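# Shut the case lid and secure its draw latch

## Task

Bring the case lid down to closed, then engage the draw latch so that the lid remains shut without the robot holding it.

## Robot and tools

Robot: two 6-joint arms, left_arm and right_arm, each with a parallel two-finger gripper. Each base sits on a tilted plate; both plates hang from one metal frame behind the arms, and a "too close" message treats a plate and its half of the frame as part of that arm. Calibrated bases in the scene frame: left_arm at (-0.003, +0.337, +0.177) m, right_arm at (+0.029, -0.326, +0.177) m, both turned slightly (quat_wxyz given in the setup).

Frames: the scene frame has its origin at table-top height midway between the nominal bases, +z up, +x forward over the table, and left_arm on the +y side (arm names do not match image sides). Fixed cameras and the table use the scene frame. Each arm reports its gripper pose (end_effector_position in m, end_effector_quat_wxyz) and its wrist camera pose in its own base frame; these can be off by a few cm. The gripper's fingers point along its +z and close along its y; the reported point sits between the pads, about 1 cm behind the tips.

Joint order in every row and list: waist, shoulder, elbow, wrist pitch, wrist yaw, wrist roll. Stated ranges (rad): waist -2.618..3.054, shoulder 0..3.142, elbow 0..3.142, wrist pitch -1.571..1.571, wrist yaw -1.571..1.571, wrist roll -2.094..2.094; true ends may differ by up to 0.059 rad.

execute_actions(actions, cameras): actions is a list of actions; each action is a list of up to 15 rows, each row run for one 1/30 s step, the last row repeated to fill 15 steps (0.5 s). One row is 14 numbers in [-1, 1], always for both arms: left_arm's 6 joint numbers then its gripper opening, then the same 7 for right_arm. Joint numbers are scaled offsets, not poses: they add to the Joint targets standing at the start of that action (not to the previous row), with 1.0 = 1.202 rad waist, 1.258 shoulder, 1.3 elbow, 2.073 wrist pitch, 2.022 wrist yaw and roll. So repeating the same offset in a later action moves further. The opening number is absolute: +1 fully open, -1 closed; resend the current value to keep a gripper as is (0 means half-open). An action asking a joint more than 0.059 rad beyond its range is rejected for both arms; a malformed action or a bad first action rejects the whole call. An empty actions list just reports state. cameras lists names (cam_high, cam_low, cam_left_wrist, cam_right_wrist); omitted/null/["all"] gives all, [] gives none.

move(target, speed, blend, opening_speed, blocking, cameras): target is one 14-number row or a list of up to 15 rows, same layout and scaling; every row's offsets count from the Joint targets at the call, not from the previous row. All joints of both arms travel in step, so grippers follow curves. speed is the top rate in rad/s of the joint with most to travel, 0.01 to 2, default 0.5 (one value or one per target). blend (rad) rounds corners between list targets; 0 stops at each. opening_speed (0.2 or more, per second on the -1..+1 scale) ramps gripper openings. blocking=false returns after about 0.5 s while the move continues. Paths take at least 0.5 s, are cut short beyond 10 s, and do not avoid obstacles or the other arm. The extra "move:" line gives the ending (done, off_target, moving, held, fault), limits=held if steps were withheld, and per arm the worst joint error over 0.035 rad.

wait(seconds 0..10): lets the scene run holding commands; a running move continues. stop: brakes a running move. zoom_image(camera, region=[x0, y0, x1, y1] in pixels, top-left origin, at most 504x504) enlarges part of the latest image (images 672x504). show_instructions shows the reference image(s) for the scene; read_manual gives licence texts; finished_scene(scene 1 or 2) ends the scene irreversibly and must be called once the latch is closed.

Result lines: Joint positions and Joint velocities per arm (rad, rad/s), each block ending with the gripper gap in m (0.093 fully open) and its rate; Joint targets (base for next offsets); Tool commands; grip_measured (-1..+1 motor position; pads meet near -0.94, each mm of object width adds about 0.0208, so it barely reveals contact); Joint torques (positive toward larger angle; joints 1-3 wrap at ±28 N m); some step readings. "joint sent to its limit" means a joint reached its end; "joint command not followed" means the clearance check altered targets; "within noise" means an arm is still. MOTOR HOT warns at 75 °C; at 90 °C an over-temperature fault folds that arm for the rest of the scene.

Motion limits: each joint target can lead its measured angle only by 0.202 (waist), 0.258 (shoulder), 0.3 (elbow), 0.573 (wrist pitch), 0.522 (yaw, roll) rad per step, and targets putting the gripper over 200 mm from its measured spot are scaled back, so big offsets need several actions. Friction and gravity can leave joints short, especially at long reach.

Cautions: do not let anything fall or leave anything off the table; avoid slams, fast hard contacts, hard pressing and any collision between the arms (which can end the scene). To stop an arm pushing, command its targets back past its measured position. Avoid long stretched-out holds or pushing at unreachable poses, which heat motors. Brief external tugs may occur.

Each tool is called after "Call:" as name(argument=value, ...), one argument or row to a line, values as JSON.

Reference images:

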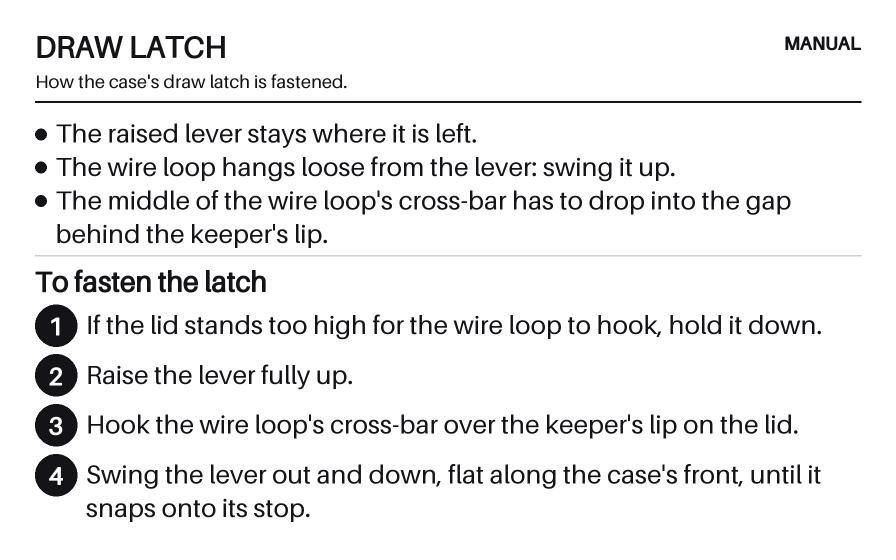

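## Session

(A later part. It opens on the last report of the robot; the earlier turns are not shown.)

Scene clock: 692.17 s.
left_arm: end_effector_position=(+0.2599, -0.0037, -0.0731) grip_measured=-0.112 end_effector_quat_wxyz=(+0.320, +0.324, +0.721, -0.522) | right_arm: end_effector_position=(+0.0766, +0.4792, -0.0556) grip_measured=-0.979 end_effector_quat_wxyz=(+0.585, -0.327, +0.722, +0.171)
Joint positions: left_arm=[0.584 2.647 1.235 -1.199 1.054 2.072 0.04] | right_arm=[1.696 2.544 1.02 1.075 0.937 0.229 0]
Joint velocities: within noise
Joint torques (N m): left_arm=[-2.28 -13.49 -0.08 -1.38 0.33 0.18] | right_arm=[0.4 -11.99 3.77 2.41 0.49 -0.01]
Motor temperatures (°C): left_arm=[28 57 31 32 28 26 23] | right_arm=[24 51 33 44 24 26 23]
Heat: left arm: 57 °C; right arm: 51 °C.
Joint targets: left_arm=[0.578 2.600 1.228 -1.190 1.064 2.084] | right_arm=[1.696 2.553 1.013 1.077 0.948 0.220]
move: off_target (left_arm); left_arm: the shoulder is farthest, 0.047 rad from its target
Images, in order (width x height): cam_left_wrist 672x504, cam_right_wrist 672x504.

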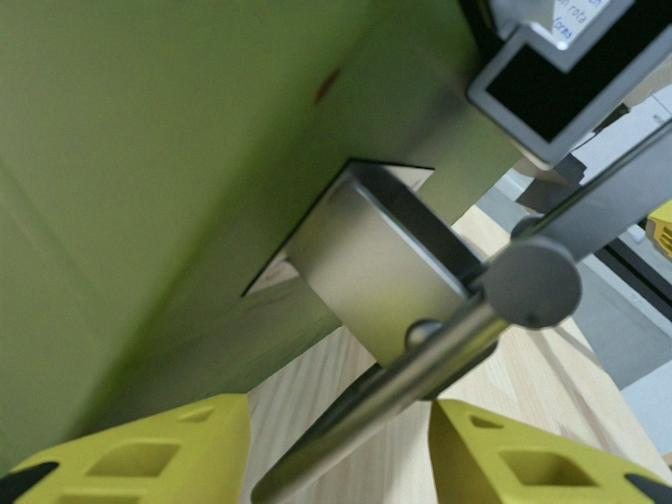

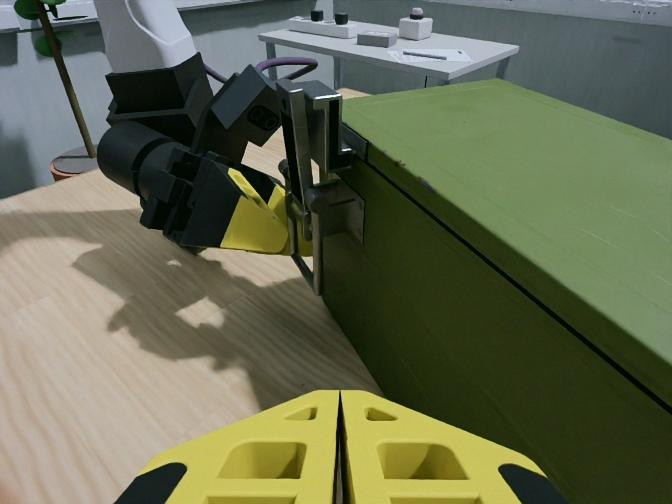

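Call:
move(
  target=[
    [0.087,-0.058,-0.076,-0.038,-0.049,0,-0.11,0,0,0,0,0,0,-1],
    [0.087,-0.058,-0.076,-0.038,-0.049,0,-0.56,0,0,0,0,0,0,-1],
  ],
  speed=0.15,
  opening_speed=0.5,
  cameras=["cam_left_wrist","cam_right_wrist"],
)

Call:
zoom_image(
  camera="cam_right_wrist",
  region=[160, 60, 400, 310],
)

Scene clock: 701.13 s.
left_arm: end_effector_position=(+0.2314, +0.0073, -0.0547) grip_measured=-0.559 end_effector_quat_wxyz=(+0.302, +0.296, +0.735, -0.531) | right_arm: end_effector_position=(+0.0766, +0.4792, -0.0556) grip_measured=-0.979 end_effector_quat_wxyz=(+0.585, -0.327, +0.722, +0.171)
Joint positions: left_arm=[0.678 2.571 1.137 -1.238 0.975 2.073 0.018] | right_arm=[1.696 2.544 1.02 1.075 0.937 0.229 0]
Joint velocities: within noise
Joint torques (N m): left_arm=[-1.18 -12.71 -0.43 -1.98 0.11 0.18] | right_arm=[0.42 -11.99 3.74 2.41 0.49 -0.01]
Motor temperatures (°C): left_arm=[28 57 30 32 28 26 23] | right_arm=[24 51 33 44 24 26 23]
Heat: left arm: 57 °C; right arm: 51 °C.
Joint targets: left_arm=[0.682 2.527 1.130 -1.269 0.965 2.084] | right_arm=[1.696 2.553 1.013 1.077 0.948 0.220]
move: off_target (left_arm); target 2's new numbers were sent with left_arm's shoulder 0.043 rad from that target; left_arm: the shoulder is farthest, 0.043 rad from its target
Images, in order (width x height): cam_left_wrist 672x504, cam_right_wrist 672x504.

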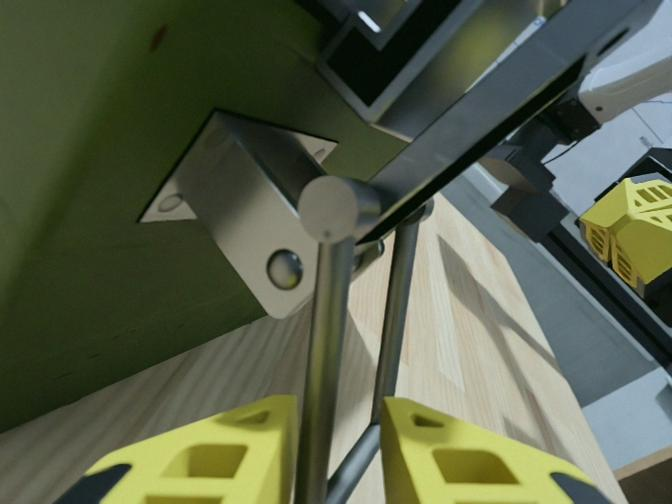

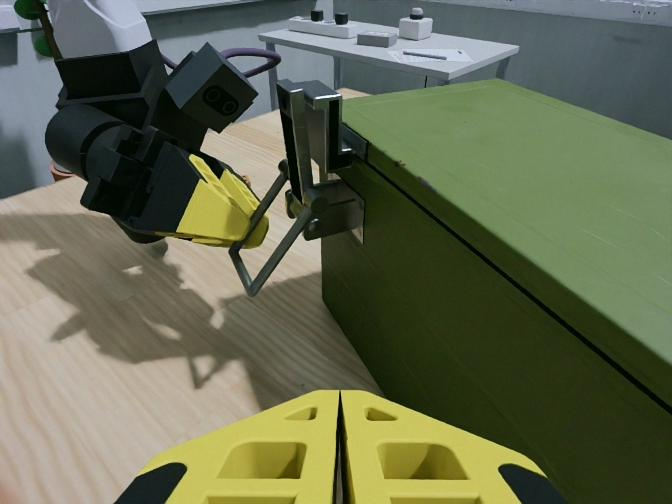

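Scaled by 2.016 from the camera's 672x504 image, which has a finer 960x720 frame.

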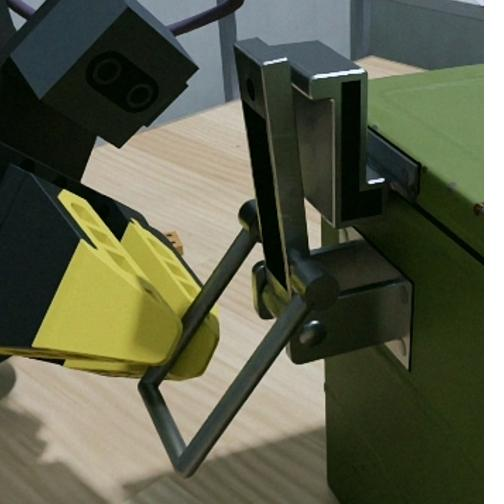

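Call:
move(
  target=[
    [0.025,-0.104,-0.069,-0.029,-0.014,-0.389,-0.56,0,0,0,0,0,0,-1],
    [-0.035,-0.199,-0.085,-0.056,0.021,-0.844,-0.56,0,0,0,0,0,0,-1],
  ],
  speed=0.35,
  blend=0.08,
  cameras=["cam_left_wrist","cam_right_wrist"],
)

Call:
zoom_image(
  camera="cam_right_wrist",
  region=[160, 60, 400, 310],
)

Scene clock: 711.17 s.
left_arm: end_effector_position=(+0.2279, -0.0047, +0.0089) grip_measured=-0.559 end_effector_quat_wxyz=(-0.187, -0.340, +0.717, -0.579) | right_arm: end_effector_position=(+0.0766, +0.4792, -0.0556) grip_measured=-0.979 end_effector_quat_wxyz=(+0.585, -0.327, +0.722, +0.171)
Joint positions: left_arm=[0.648 2.32 1.026 -1.353 0.996 0.389 0.018] | right_arm=[1.696 2.544 1.02 1.075 0.937 0.229 0]
Joint velocities: within noise
Joint torques (N m): left_arm=[-2.24 -12.27 0.47 -1.95 0.34 -0.07] | right_arm=[0.42 -12 3.75 2.41 0.49 -0.01]
Motor temperatures (°C): left_arm=[28 59 30 34 28 26 23] | right_arm=[24 51 33 44 24 26 23]
Heat: left arm: 59 °C; right arm: 51 °C.
Joint targets: left_arm=[0.640 2.276 1.019 -1.385 1.008 0.378] | right_arm=[1.696 2.553 1.013 1.077 0.948 0.220]
move: off_target (left_arm); left_arm: the shoulder is farthest, 0.043 rad from its target
Images, in order (width x height): cam_left_wrist 672x504, cam_right_wrist 672x504.

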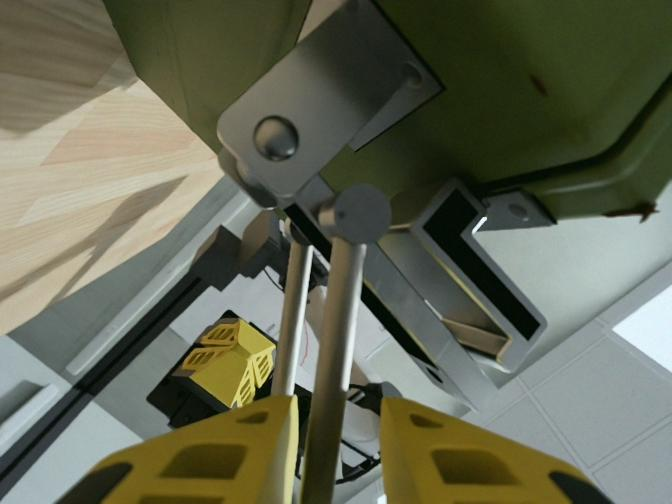

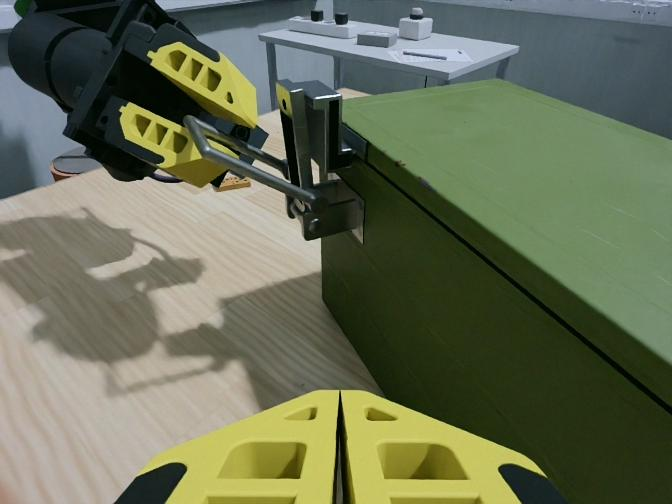

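Scaled by 2.016 from the camera's 672x504 image, which has a finer 960x720 frame.

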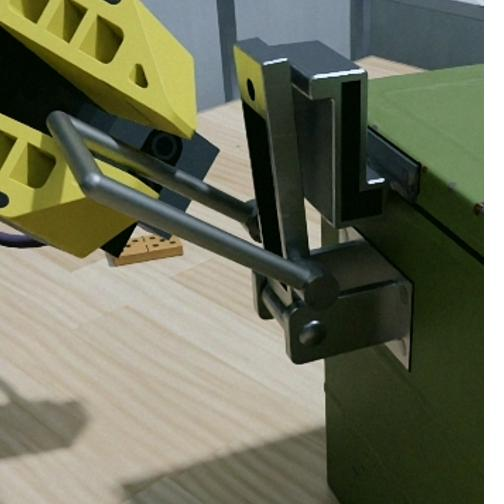

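Call:
move(
  target=[
    [-0.054,-0.083,0.022,-0.032,0.028,-0.283,-0.56,0,0,0,0,0,0,-1],
    [-0.098,-0.088,0.052,-0.031,0.05,-0.428,-0.56,0,0,0,0,0,0,-1],
  ],
  speed=0.25,
  blend=0.05,
  cameras=["cam_left_wrist","cam_right_wrist"],
)

Call:
zoom_image(
  camera="cam_right_wrist",
  region=[160, 60, 400, 310],
)

Scene clock: 730.97 s.
left_arm: end_effector_position=(+0.2553, -0.0240, +0.0455) grip_measured=-0.559 end_effector_quat_wxyz=(+0.394, +0.579, -0.538, +0.469) | right_arm: end_effector_position=(+0.0766, +0.4792, -0.0556) grip_measured=-0.979 end_effector_quat_wxyz=(+0.585, -0.327, +0.722, +0.171)
Joint positions: left_arm=[0.53 2.21 1.071 -1.424 1.096 -0.476 0.018] | right_arm=[1.696 2.544 1.02 1.075 0.937 0.229 0]
Joint velocities: within noise
Joint torques (N m): left_arm=[-2.29 -12.44 3.75 -1.72 0.39 -0.1] | right_arm=[0.4 -12 3.75 2.41 0.49 -0.01]
Motor temperatures (°C): left_arm=[28 60 30 34 28 26 23] | right_arm=[24 51 33 44 24 26 23]
Heat: left arm: 60 °C; right arm: 51 °C.
Joint targets: left_arm=[0.522 2.166 1.087 -1.449 1.109 -0.488] | right_arm=[1.696 2.553 1.013 1.077 0.948 0.220]
move: off_target (left_arm); left_arm: the shoulder is farthest, 0.044 rad from its target
Images, in order (width x height): cam_left_wrist 672x504, cam_right_wrist 672x504.

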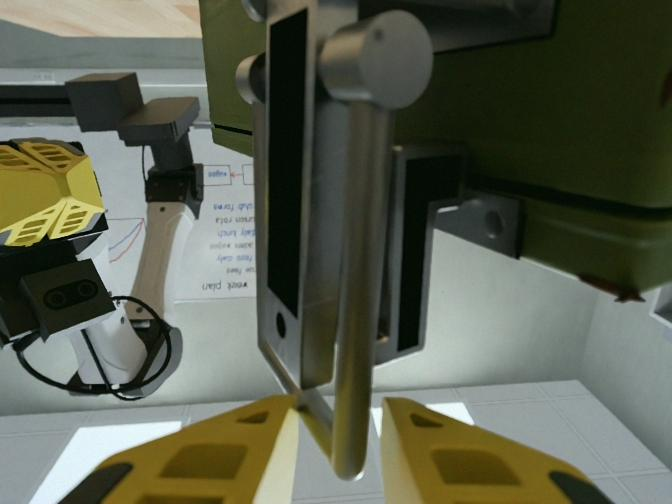

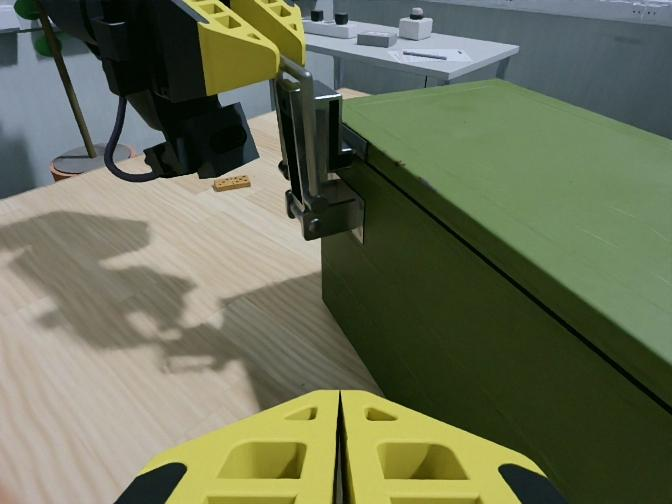

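Scaled by 2.016 from the camera's 672x504 image, which has a finer 960x720 frame.

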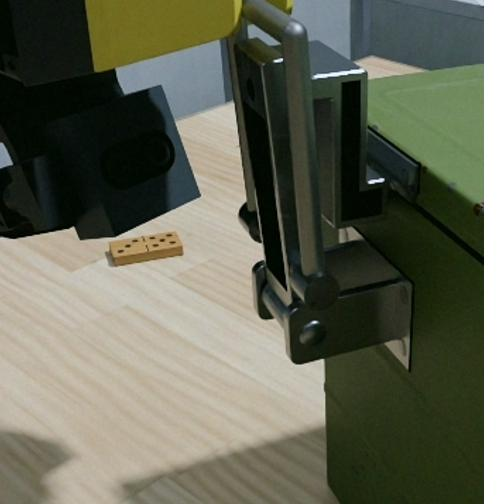

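Call:
move(
  target=[-0.052,0.061,0.047,0.043,0.025,-0.194,-0.56,0,0,0,0,0,0,-1],
  speed=0.15,
  cameras=["cam_left_wrist","cam_right_wrist"],
)

Call:
zoom_image(
  camera="cam_right_wrist",
  region=[160, 60, 400, 310],
)

Scene clock: 737.70 s.
left_arm: end_effector_position=(+0.2787, -0.0312, +0.0421) grip_measured=-0.559 end_effector_quat_wxyz=(+0.454, +0.653, -0.448, +0.407) | right_arm: end_effector_position=(+0.0766, +0.4792, -0.0556) grip_measured=-0.979 end_effector_quat_wxyz=(+0.585, -0.327, +0.722, +0.171)
Joint positions: left_arm=[0.468 2.229 1.131 -1.369 1.148 -0.868 0.018] | right_arm=[1.696 2.544 1.02 1.075 0.937 0.229 0]
Joint velocities: within noise
Joint torques (N m): left_arm=[-2.45 -7.72 4.31 -1.17 0.43 -0.12] | right_arm=[0.4 -11.99 3.75 2.41 0.49 -0.01]
Motor temperatures (°C): left_arm=[28 59 30 34 28 26 23] | right_arm=[24 51 33 44 24 26 23]
Heat: left arm: 59 °C; right arm: 51 °C.
Joint targets: left_arm=[0.460 2.242 1.148 -1.360 1.159 -0.880] | right_arm=[1.696 2.553 1.013 1.077 0.948 0.220]
move: done
Images, in order (width x height): cam_left_wrist 672x504, cam_right_wrist 672x504.

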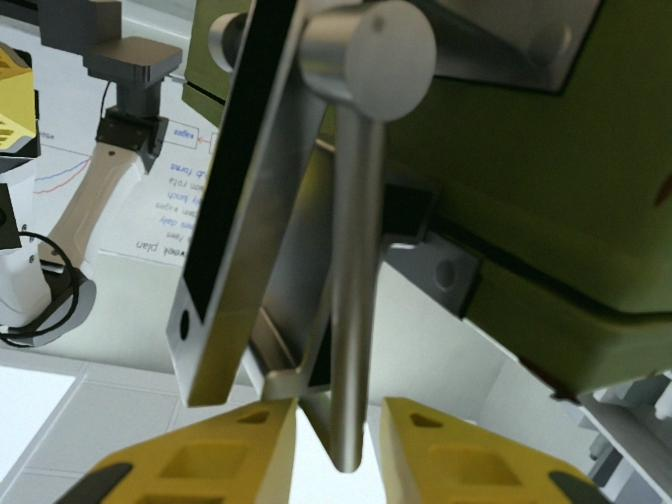

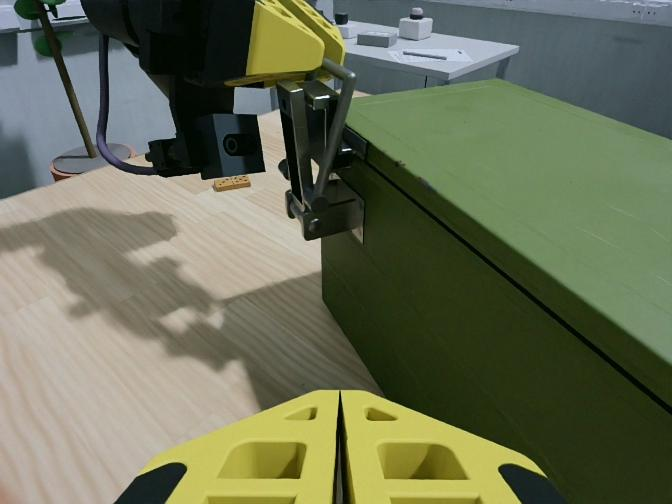

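Scaled by 2.016 from the camera's 672x504 image, which has a finer 960x720 frame.

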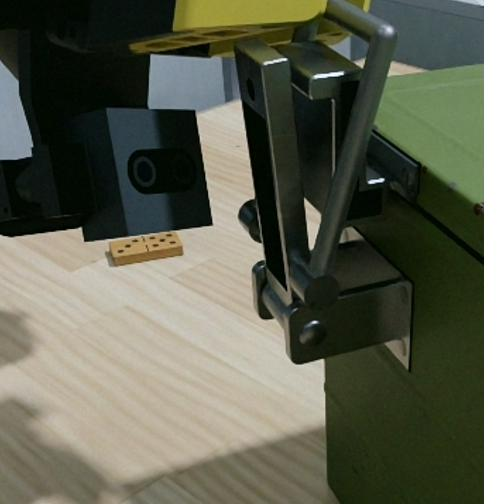

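Call:
move(
  target=[-0.03,0.032,0.035,0.023,0.014,-0.145,-0.56,0,0,0,0,0,0,-1],
  speed=0.15,
  cameras=["cam_left_wrist","cam_right_wrist"],
)

Call:
zoom_image(
  camera="cam_right_wrist",
  region=[160, 60, 400, 310],
)

Scene clock: 744.43 s.
left_arm: end_effector_position=(+0.2943, -0.0351, +0.0361) grip_measured=-0.559 end_effector_quat_wxyz=(+0.500, +0.702, -0.365, +0.353) | right_arm: end_effector_position=(+0.0766, +0.4792, -0.0556) grip_measured=-0.979 end_effector_quat_wxyz=(+0.585, -0.327, +0.722, +0.171)
Joint positions: left_arm=[0.435 2.264 1.176 -1.331 1.182 -1.16 0.018] | right_arm=[1.696 2.544 1.02 1.075 0.937 0.229 0]
Joint velocities: within noise
Joint torques (N m): left_arm=[-2.81 -7.53 4.46 -1 0.4 -0.15] | right_arm=[0.4 -11.99 3.75 2.41 0.49 -0.01]
Motor temperatures (°C): left_arm=[28 58 30 33 28 26 23] | right_arm=[24 51 33 44 24 26 23]
Heat: left arm: 58 °C; right arm: 51 °C.
Joint targets: left_arm=[0.424 2.283 1.193 -1.312 1.187 -1.173] | right_arm=[1.696 2.553 1.013 1.077 0.948 0.220]
move: done
Images, in order (width x height): cam_left_wrist 672x504, cam_right_wrist 672x504.

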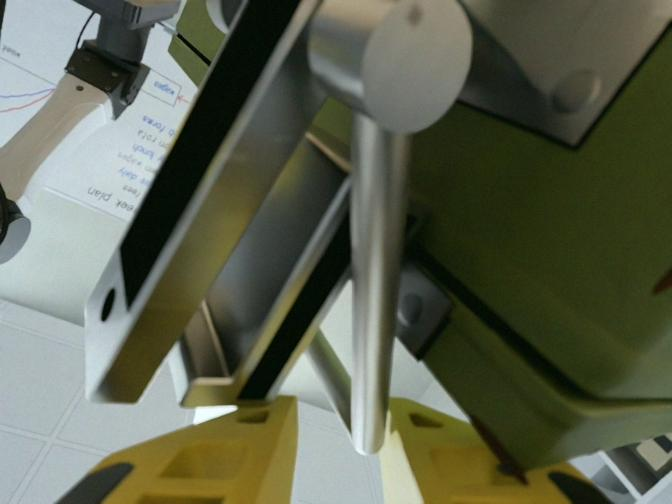

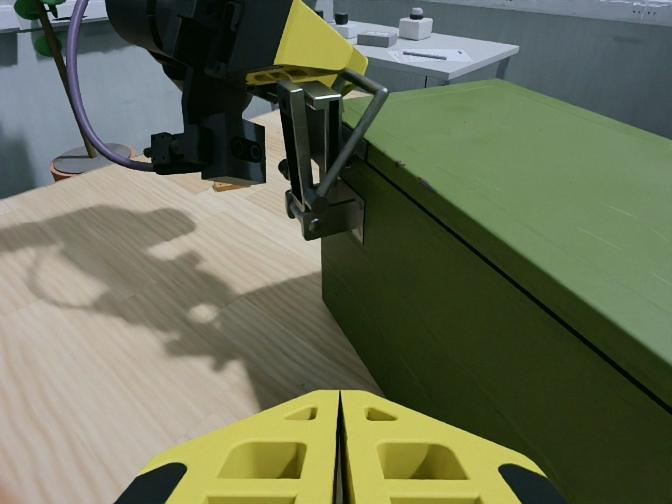

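Scaled by 2.016 from the camera's 672x504 image, which has a finer 960x720 frame.

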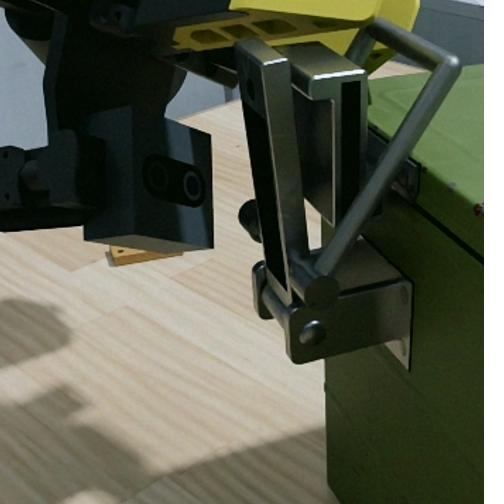

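Call:
move(
  target=[0.065,0.05,0.105,-0.098,-0.033,0.058,-0.56,0,0,0,0,0,0,-1],
  speed=0.15,
  cameras=["cam_left_wrist","cam_right_wrist"],
)

Call:
zoom_image(
  camera="cam_right_wrist",
  region=[200, 40, 440, 290],
)

Scene clock: 752.00 s.
left_arm: end_effector_position=(+0.3041, -0.0084, +0.0409) grip_measured=-0.559 end_effector_quat_wxyz=(+0.501, +0.703, -0.365, +0.350) | right_arm: end_effector_position=(+0.0766, +0.4792, -0.0556) grip_measured=-0.979 end_effector_quat_wxyz=(+0.585, -0.327, +0.722, +0.171)
Joint positions: left_arm=[0.496 2.332 1.312 -1.489 1.127 -1.067 0.018] | right_arm=[1.696 2.544 1.02 1.075 0.937 0.229 0]
Joint velocities: within noise
Joint torques (N m): left_arm=[-1.36 -8.59 4.66 -1.71 0.24 0.12] | right_arm=[0.4 -11.99 3.75 2.41 0.49 -0.01]
Motor temperatures (°C): left_arm=[28 56 30 33 28 26 23] | right_arm=[24 51 33 44 24 26 23]
Heat: left arm: 56 °C; right arm: 51 °C.
Joint targets: left_arm=[0.502 2.346 1.330 -1.515 1.121 -1.056] | right_arm=[1.696 2.553 1.013 1.077 0.948 0.220]
move: done
Images, in order (width x height): cam_left_wrist 672x504, cam_right_wrist 672x504.

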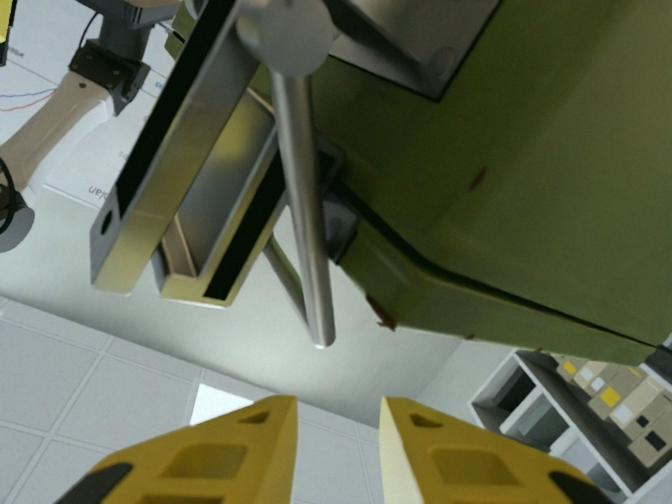

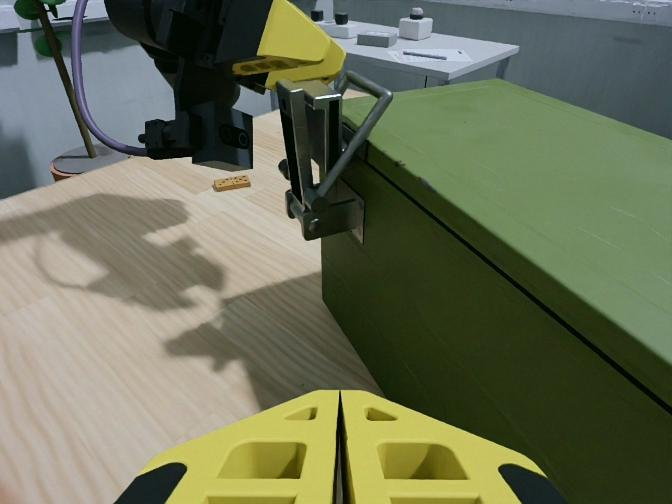

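Scaled by 2.016 from the camera's 672x504 image, which has a finer 960x720 frame.

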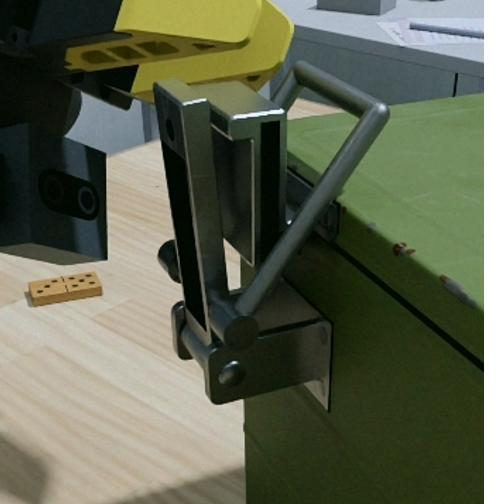

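Call:
zoom_image(
  camera="cam_left_wrist",
  region=[60, 0, 400, 360],
)

Call:
zoom_image(
  camera="cam_right_wrist",
  region=[260, 50, 420, 250],
)

Scaled by 1.400 from the camera's 672x504 image, which has a finer 960x720 frame.

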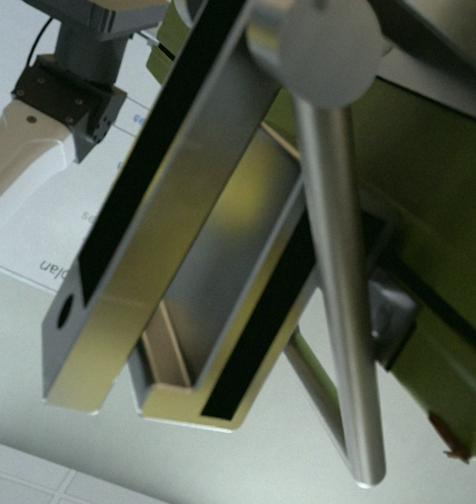

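Scaled by 2.520 from the camera's 672x504 image, which has a finer 960x720 frame.

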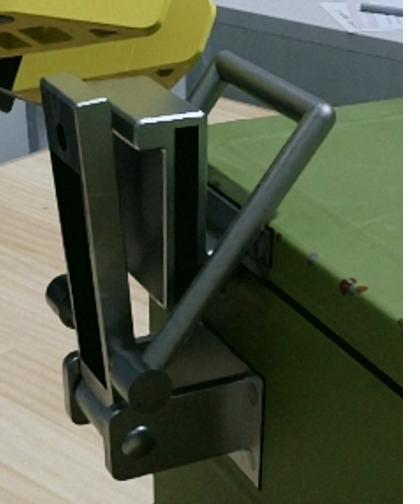

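Call:
move(
  target=[
    [0,-0.278,0,0,0,0,-0.56,0,0,0,0,0,0,-1],
    [0,-0.752,-0.485,0.345,-0.307,0.374,-0.56,0,0,0,0,0,0,-1],
  ],
  speed=[0.4,0.8],
  blend=0.05,
  cameras=["cam_left_wrist","cam_right_wrist"],
)

Scene clock: 801.83 s.
left_arm: end_effector_position=(+0.2264, +0.0296, +0.0376) grip_measured=-0.559 end_effector_quat_wxyz=(+0.039, -0.377, +0.891, -0.248) | right_arm: end_effector_position=(+0.0766, +0.4792, -0.0556) grip_measured=-0.979 end_effector_quat_wxyz=(+0.585, -0.327, +0.722, +0.171)
Joint positions: left_arm=[0.496 1.426 0.708 -0.82 0.507 -0.313 0.018] | right_arm=[1.696 2.544 1.02 1.075 0.937 0.229 0]
Joint velocities: within noise
Joint torques (N m): left_arm=[-0.64 -7.35 4.85 0.55 0.26 0.2] | right_arm=[0.4 -12 3.75 2.41 0.49 -0.01]
Motor temperatures (°C): left_arm=[28 52 31 34 27 26 23] | right_arm=[24 52 33 44 24 26 23]
Heat: left arm: 52 °C; right arm: 52 °C.
Joint targets: left_arm=[0.502 1.400 0.699 -0.800 0.500 -0.300] | right_arm=[1.696 2.553 1.013 1.077 0.948 0.220]
move: done
Images, in order (width x height): cam_left_wrist 672x504, cam_right_wrist 672x504.

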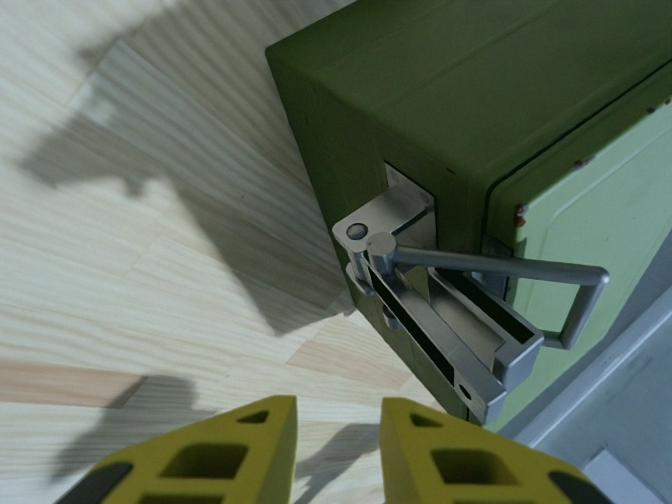

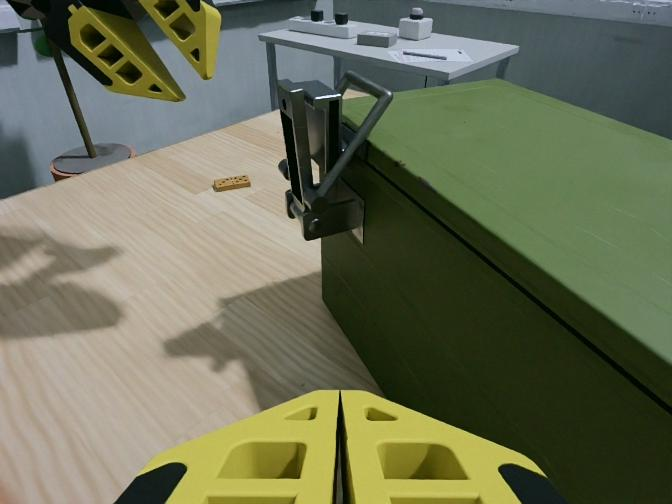

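Call:
move(
  target=[-0.528,-0.588,-0.278,0.129,-0.242,0.299,-0.32,0,0,0,0,0,0,-1],
  speed=0.6,
  cameras=["cam_left_wrist","cam_right_wrist"],
)

Scene clock: 807.43 s.
left_arm: end_effector_position=(+0.2165, -0.0310, +0.0707) grip_measured=-0.322 end_effector_quat_wxyz=(+0.339, +0.199, +0.919, +0.019) | right_arm: end_effector_position=(+0.0766, +0.4792, -0.0556) grip_measured=-0.979 end_effector_quat_wxyz=(+0.585, -0.327, +0.722, +0.171)
Joint positions: left_arm=[-0.128 0.665 0.348 -0.561 0.018 0.293 0.03] | right_arm=[1.696 2.544 1.02 1.075 0.937 0.229 0]
Joint velocities: within noise
Joint torques (N m): left_arm=[-1.07 -0.59 6.9 2.2 0.08 0.14] | right_arm=[0.42 -11.99 3.75 2.41 0.49 -0.01]
Motor temperatures (°C): left_arm=[28 52 31 34 27 26 23] | right_arm=[24 52 33 44 24 26 23]
Heat: left arm: 52 °C; right arm: 52 °C.
Joint targets: left_arm=[-0.133 0.660 0.338 -0.533 0.011 0.305] | right_arm=[1.696 2.553 1.013 1.077 0.948 0.220]
move: done
Images, in order (width x height): cam_left_wrist 672x504, cam_right_wrist 672x504.

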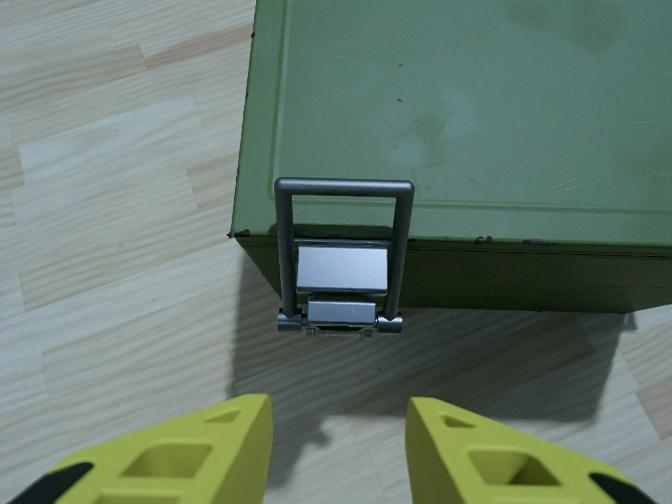

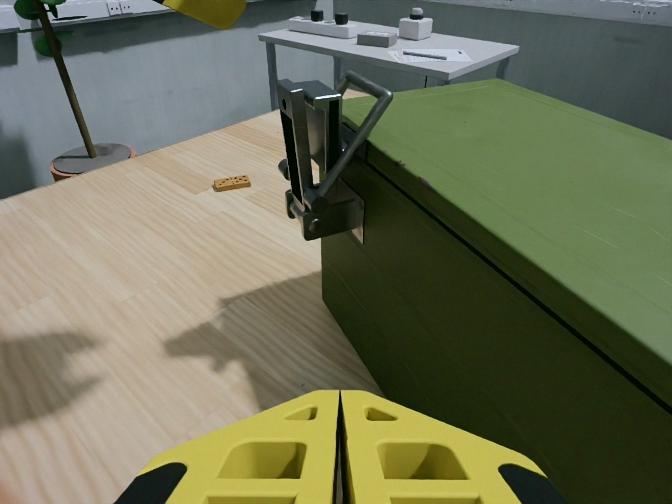

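Call:
move(
  target=[0.005,0.231,-0.075,0.173,0.003,0,-0.32,0,0,0,0,0,0,-1],
  speed=0.15,
  cameras=["cam_left_wrist","cam_right_wrist"],
)

Call:
zoom_image(
  camera="cam_right_wrist",
  region=[200, 0, 440, 250],
)

Scene clock: 827.83 s.
left_arm: end_effector_position=(+0.2407, -0.0340, +0.0273) grip_measured=-0.322 end_effector_quat_wxyz=(+0.330, +0.200, +0.922, +0.019) | right_arm: end_effector_position=(+0.0766, +0.4792, -0.0556) grip_measured=-0.979 end_effector_quat_wxyz=(+0.585, -0.327, +0.722, +0.171)
Joint positions: left_arm=[-0.128 0.944 0.25 -0.203 0.018 0.294 0.03] | right_arm=[1.696 2.544 1.02 1.075 0.937 0.229 0]
Joint velocities: within noise
Joint torques (N m): left_arm=[-0.77 -0.76 6.45 2.16 0.12 0.14] | right_arm=[0.4 -12 3.74 2.41 0.49 -0.01]
Motor temperatures (°C): left_arm=[27 47 32 37 27 26 23] | right_arm=[24 52 33 44 24 26 23]
Heat: left arm: 47 °C; right arm: 52 °C.
Joint targets: left_arm=[-0.127 0.950 0.240 -0.175 0.017 0.305] | right_arm=[1.696 2.553 1.013 1.077 0.948 0.220]
move: done
Images, in order (width x height): cam_left_wrist 672x504, cam_right_wrist 672x504.

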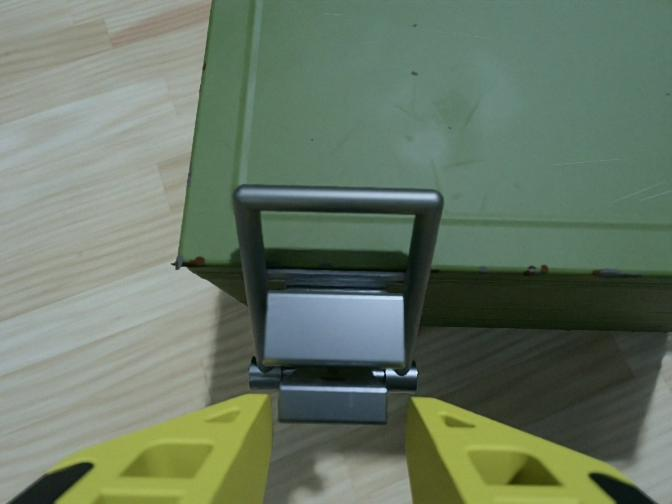

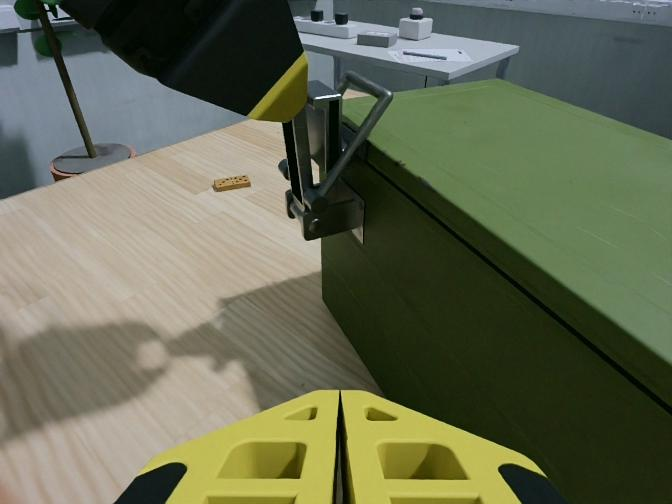

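Scaled by 2.016 from the camera's 672x504 image, which has a finer 960x720 frame.

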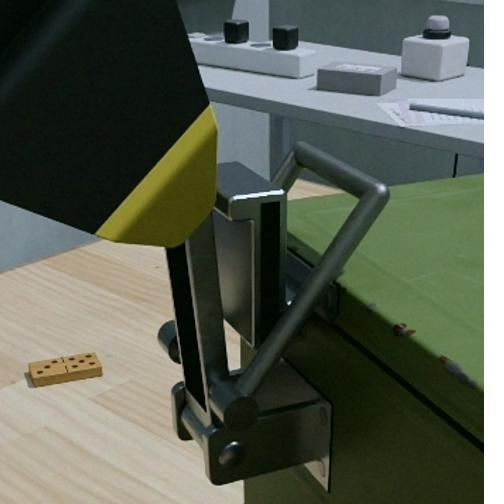

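Call:
move(
  target=[0.004,0,0,0,0,0,-0.58,0,0,0,0,0,0,-1],
  opening_speed=0.3,
  cameras=["cam_left_wrist","cam_right_wrist"],
)

Scene clock: 832.07 s.
left_arm: end_effector_position=(+0.2414, -0.0330, +0.0278) grip_measured=-0.568 end_effector_quat_wxyz=(+0.332, +0.199, +0.922, +0.021) | right_arm: end_effector_position=(+0.0766, +0.4792, -0.0556) grip_measured=-0.979 end_effector_quat_wxyz=(+0.585, -0.327, +0.722, +0.171)
Joint positions: left_arm=[-0.126 0.944 0.25 -0.2 0.013 0.294 0.018] | right_arm=[1.696 2.544 1.02 1.075 0.937 0.229 0]
Joint velocities: within noise
Joint torques (N m): left_arm=[-0.46 -0.77 6.42 2.14 0.16 0.14] | right_arm=[0.4 -11.99 3.77 2.41 0.49 -0.01]
Motor temperatures (°C): left_arm=[27 46 32 37 27 26 23] | right_arm=[24 52 33 44 24 26 23]
Heat: left arm: 46 °C; right arm: 52 °C.
Joint targets: left_arm=[-0.122 0.950 0.240 -0.174 0.017 0.305] | right_arm=[1.696 2.553 1.013 1.077 0.948 0.220]
move: done
Images, in order (width x height): cam_left_wrist 672x504, cam_right_wrist 672x504.

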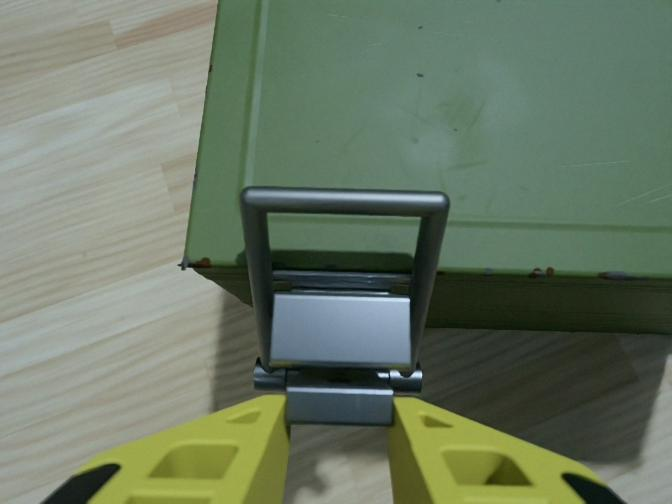

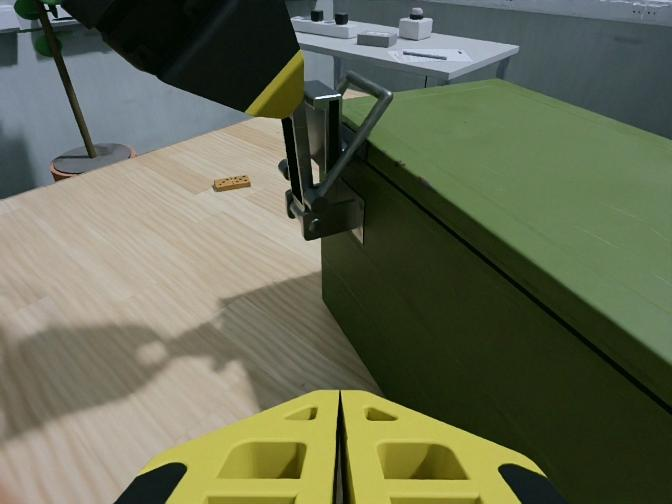

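Call:
move(
  target=[0.020,-0.070,0,-0.068,-0.006,0.020,-0.6,0,0,0,0,0,0,-1],
  speed=0.1,
  cameras=["cam_left_wrist","cam_right_wrist"],
)

Call:
zoom_image(
  camera="cam_right_wrist",
  region=[200, 0, 440, 250],
)

Scene clock: 862.90 s.
left_arm: end_effector_position=(+0.2287, -0.0271, +0.0261) grip_measured=-0.586 end_effector_quat_wxyz=(+0.315, +0.204, +0.926, +0.026) | right_arm: end_effector_position=(+0.0766, +0.4792, -0.0556) grip_measured=-0.979 end_effector_quat_wxyz=(+0.585, -0.327, +0.722, +0.171)
Joint positions: left_arm=[-0.105 0.881 0.245 -0.292 0.017 0.323 0.017] | right_arm=[1.696 2.544 1.02 1.075 0.937 0.229 0]
Joint velocities: within noise
Joint torques (N m): left_arm=[-0.16 -2.74 6.93 1.47 0.03 0.25] | right_arm=[0.4 -12 3.75 2.42 0.49 -0.01]
Motor temperatures (°C): left_arm=[27 43 33 39 27 26 24] | right_arm=[24 52 33 44 24 26 23]
Heat: left arm: 43 °C; right arm: 52 °C.
Joint targets: left_arm=[-0.098 0.862 0.240 -0.315 0.005 0.345] | right_arm=[1.696 2.553 1.013 1.077 0.948 0.220]
move: done
Images, in order (width x height): cam_left_wrist 672x504, cam_right_wrist 672x504.

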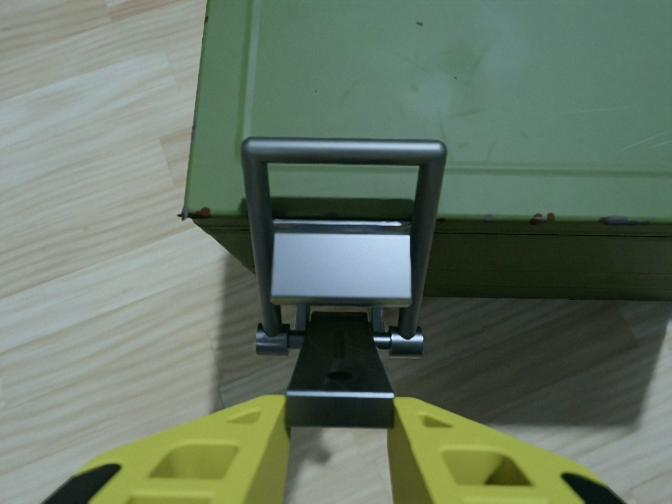

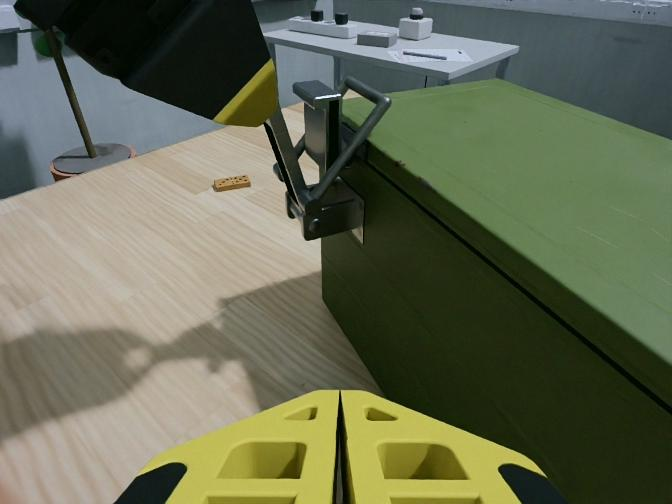

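Scaled by 2.016 from the camera's 672x504 image, which has a finer 960x720 frame.

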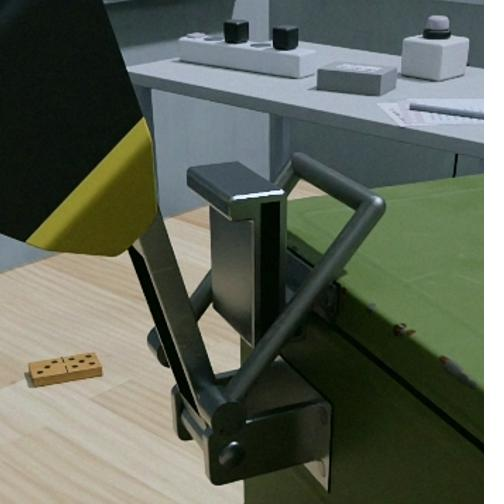

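Call:
move(
  target=[
    [0.021,0.042,-0.014,-0.025,-0.014,0.010,-0.6,0,0,0,0,0,0,-1],
  ],
  speed=0.07,
  cameras=["cam_left_wrist","cam_right_wrist"],
)

Call:
zoom_image(
  camera="cam_right_wrist",
  region=[200, 0, 440, 250],
)

Scene clock: 869.87 s.
left_arm: end_effector_position=(+0.2272, -0.0246, +0.0235) grip_measured=-0.586 end_effector_quat_wxyz=(+0.309, +0.205, +0.928, +0.025) | right_arm: end_effector_position=(+0.0766, +0.4792, -0.0556) grip_measured=-0.979 end_effector_quat_wxyz=(+0.585, -0.327, +0.722, +0.171)
Joint positions: left_arm=[-0.087 0.89 0.245 -0.296 0.028 0.338 0.017] | right_arm=[1.696 2.544 1.02 1.075 0.937 0.229 0]
Joint velocities: within noise
Joint torques (N m): left_arm=[0.47 1.17 5.15 0.91 -0.36 0.32] | right_arm=[0.42 -12 3.75 2.41 0.49 -0.01]
Motor temperatures (°C): left_arm=[27 42 33 38 27 26 24] | right_arm=[24 52 33 44 24 26 23]
Heat: left arm: 42 °C; right arm: 52 °C.
Joint targets: left_arm=[-0.073 0.915 0.222 -0.367 -0.024 0.365] | right_arm=[1.696 2.553 1.013 1.077 0.948 0.220]
move: off_target (left_arm); left_arm: the wrist pitch is farthest, 0.071 rad from its target
Images, in order (width x height): cam_left_wrist 672x504, cam_right_wrist 672x504.

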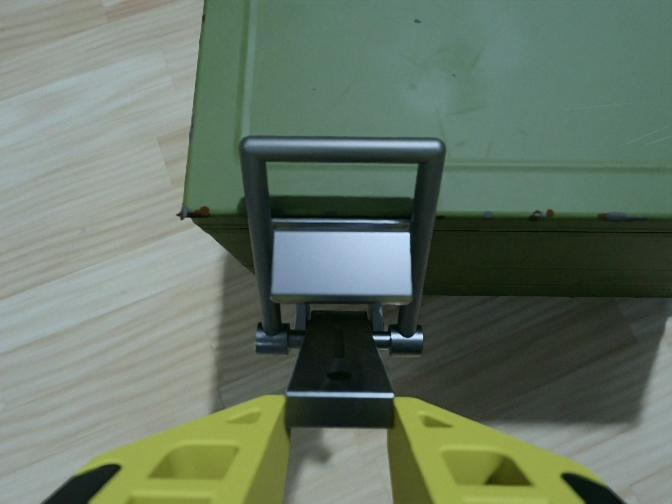

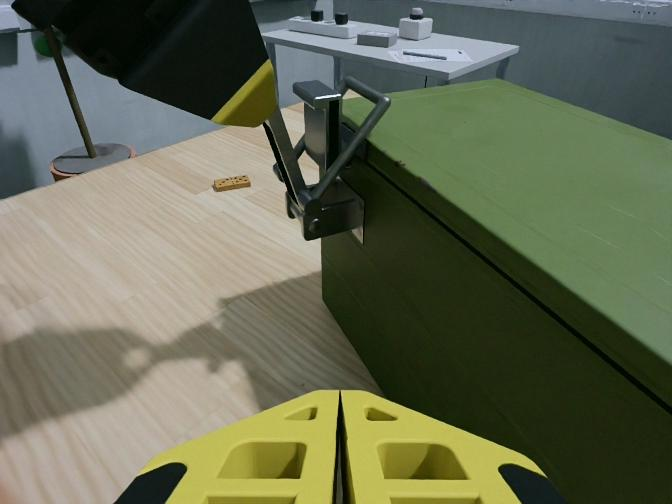

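Scaled by 2.016 from the camera's 672x504 image, which has a finer 960x720 frame.

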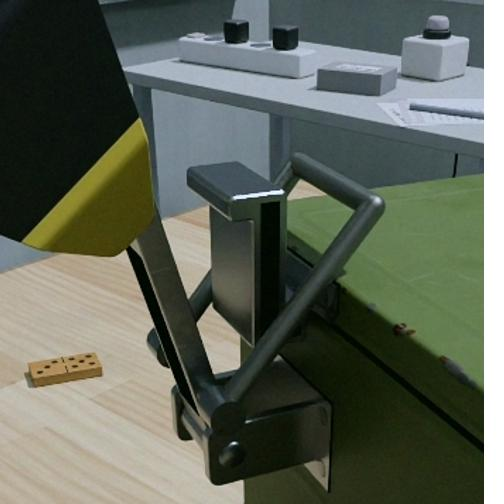

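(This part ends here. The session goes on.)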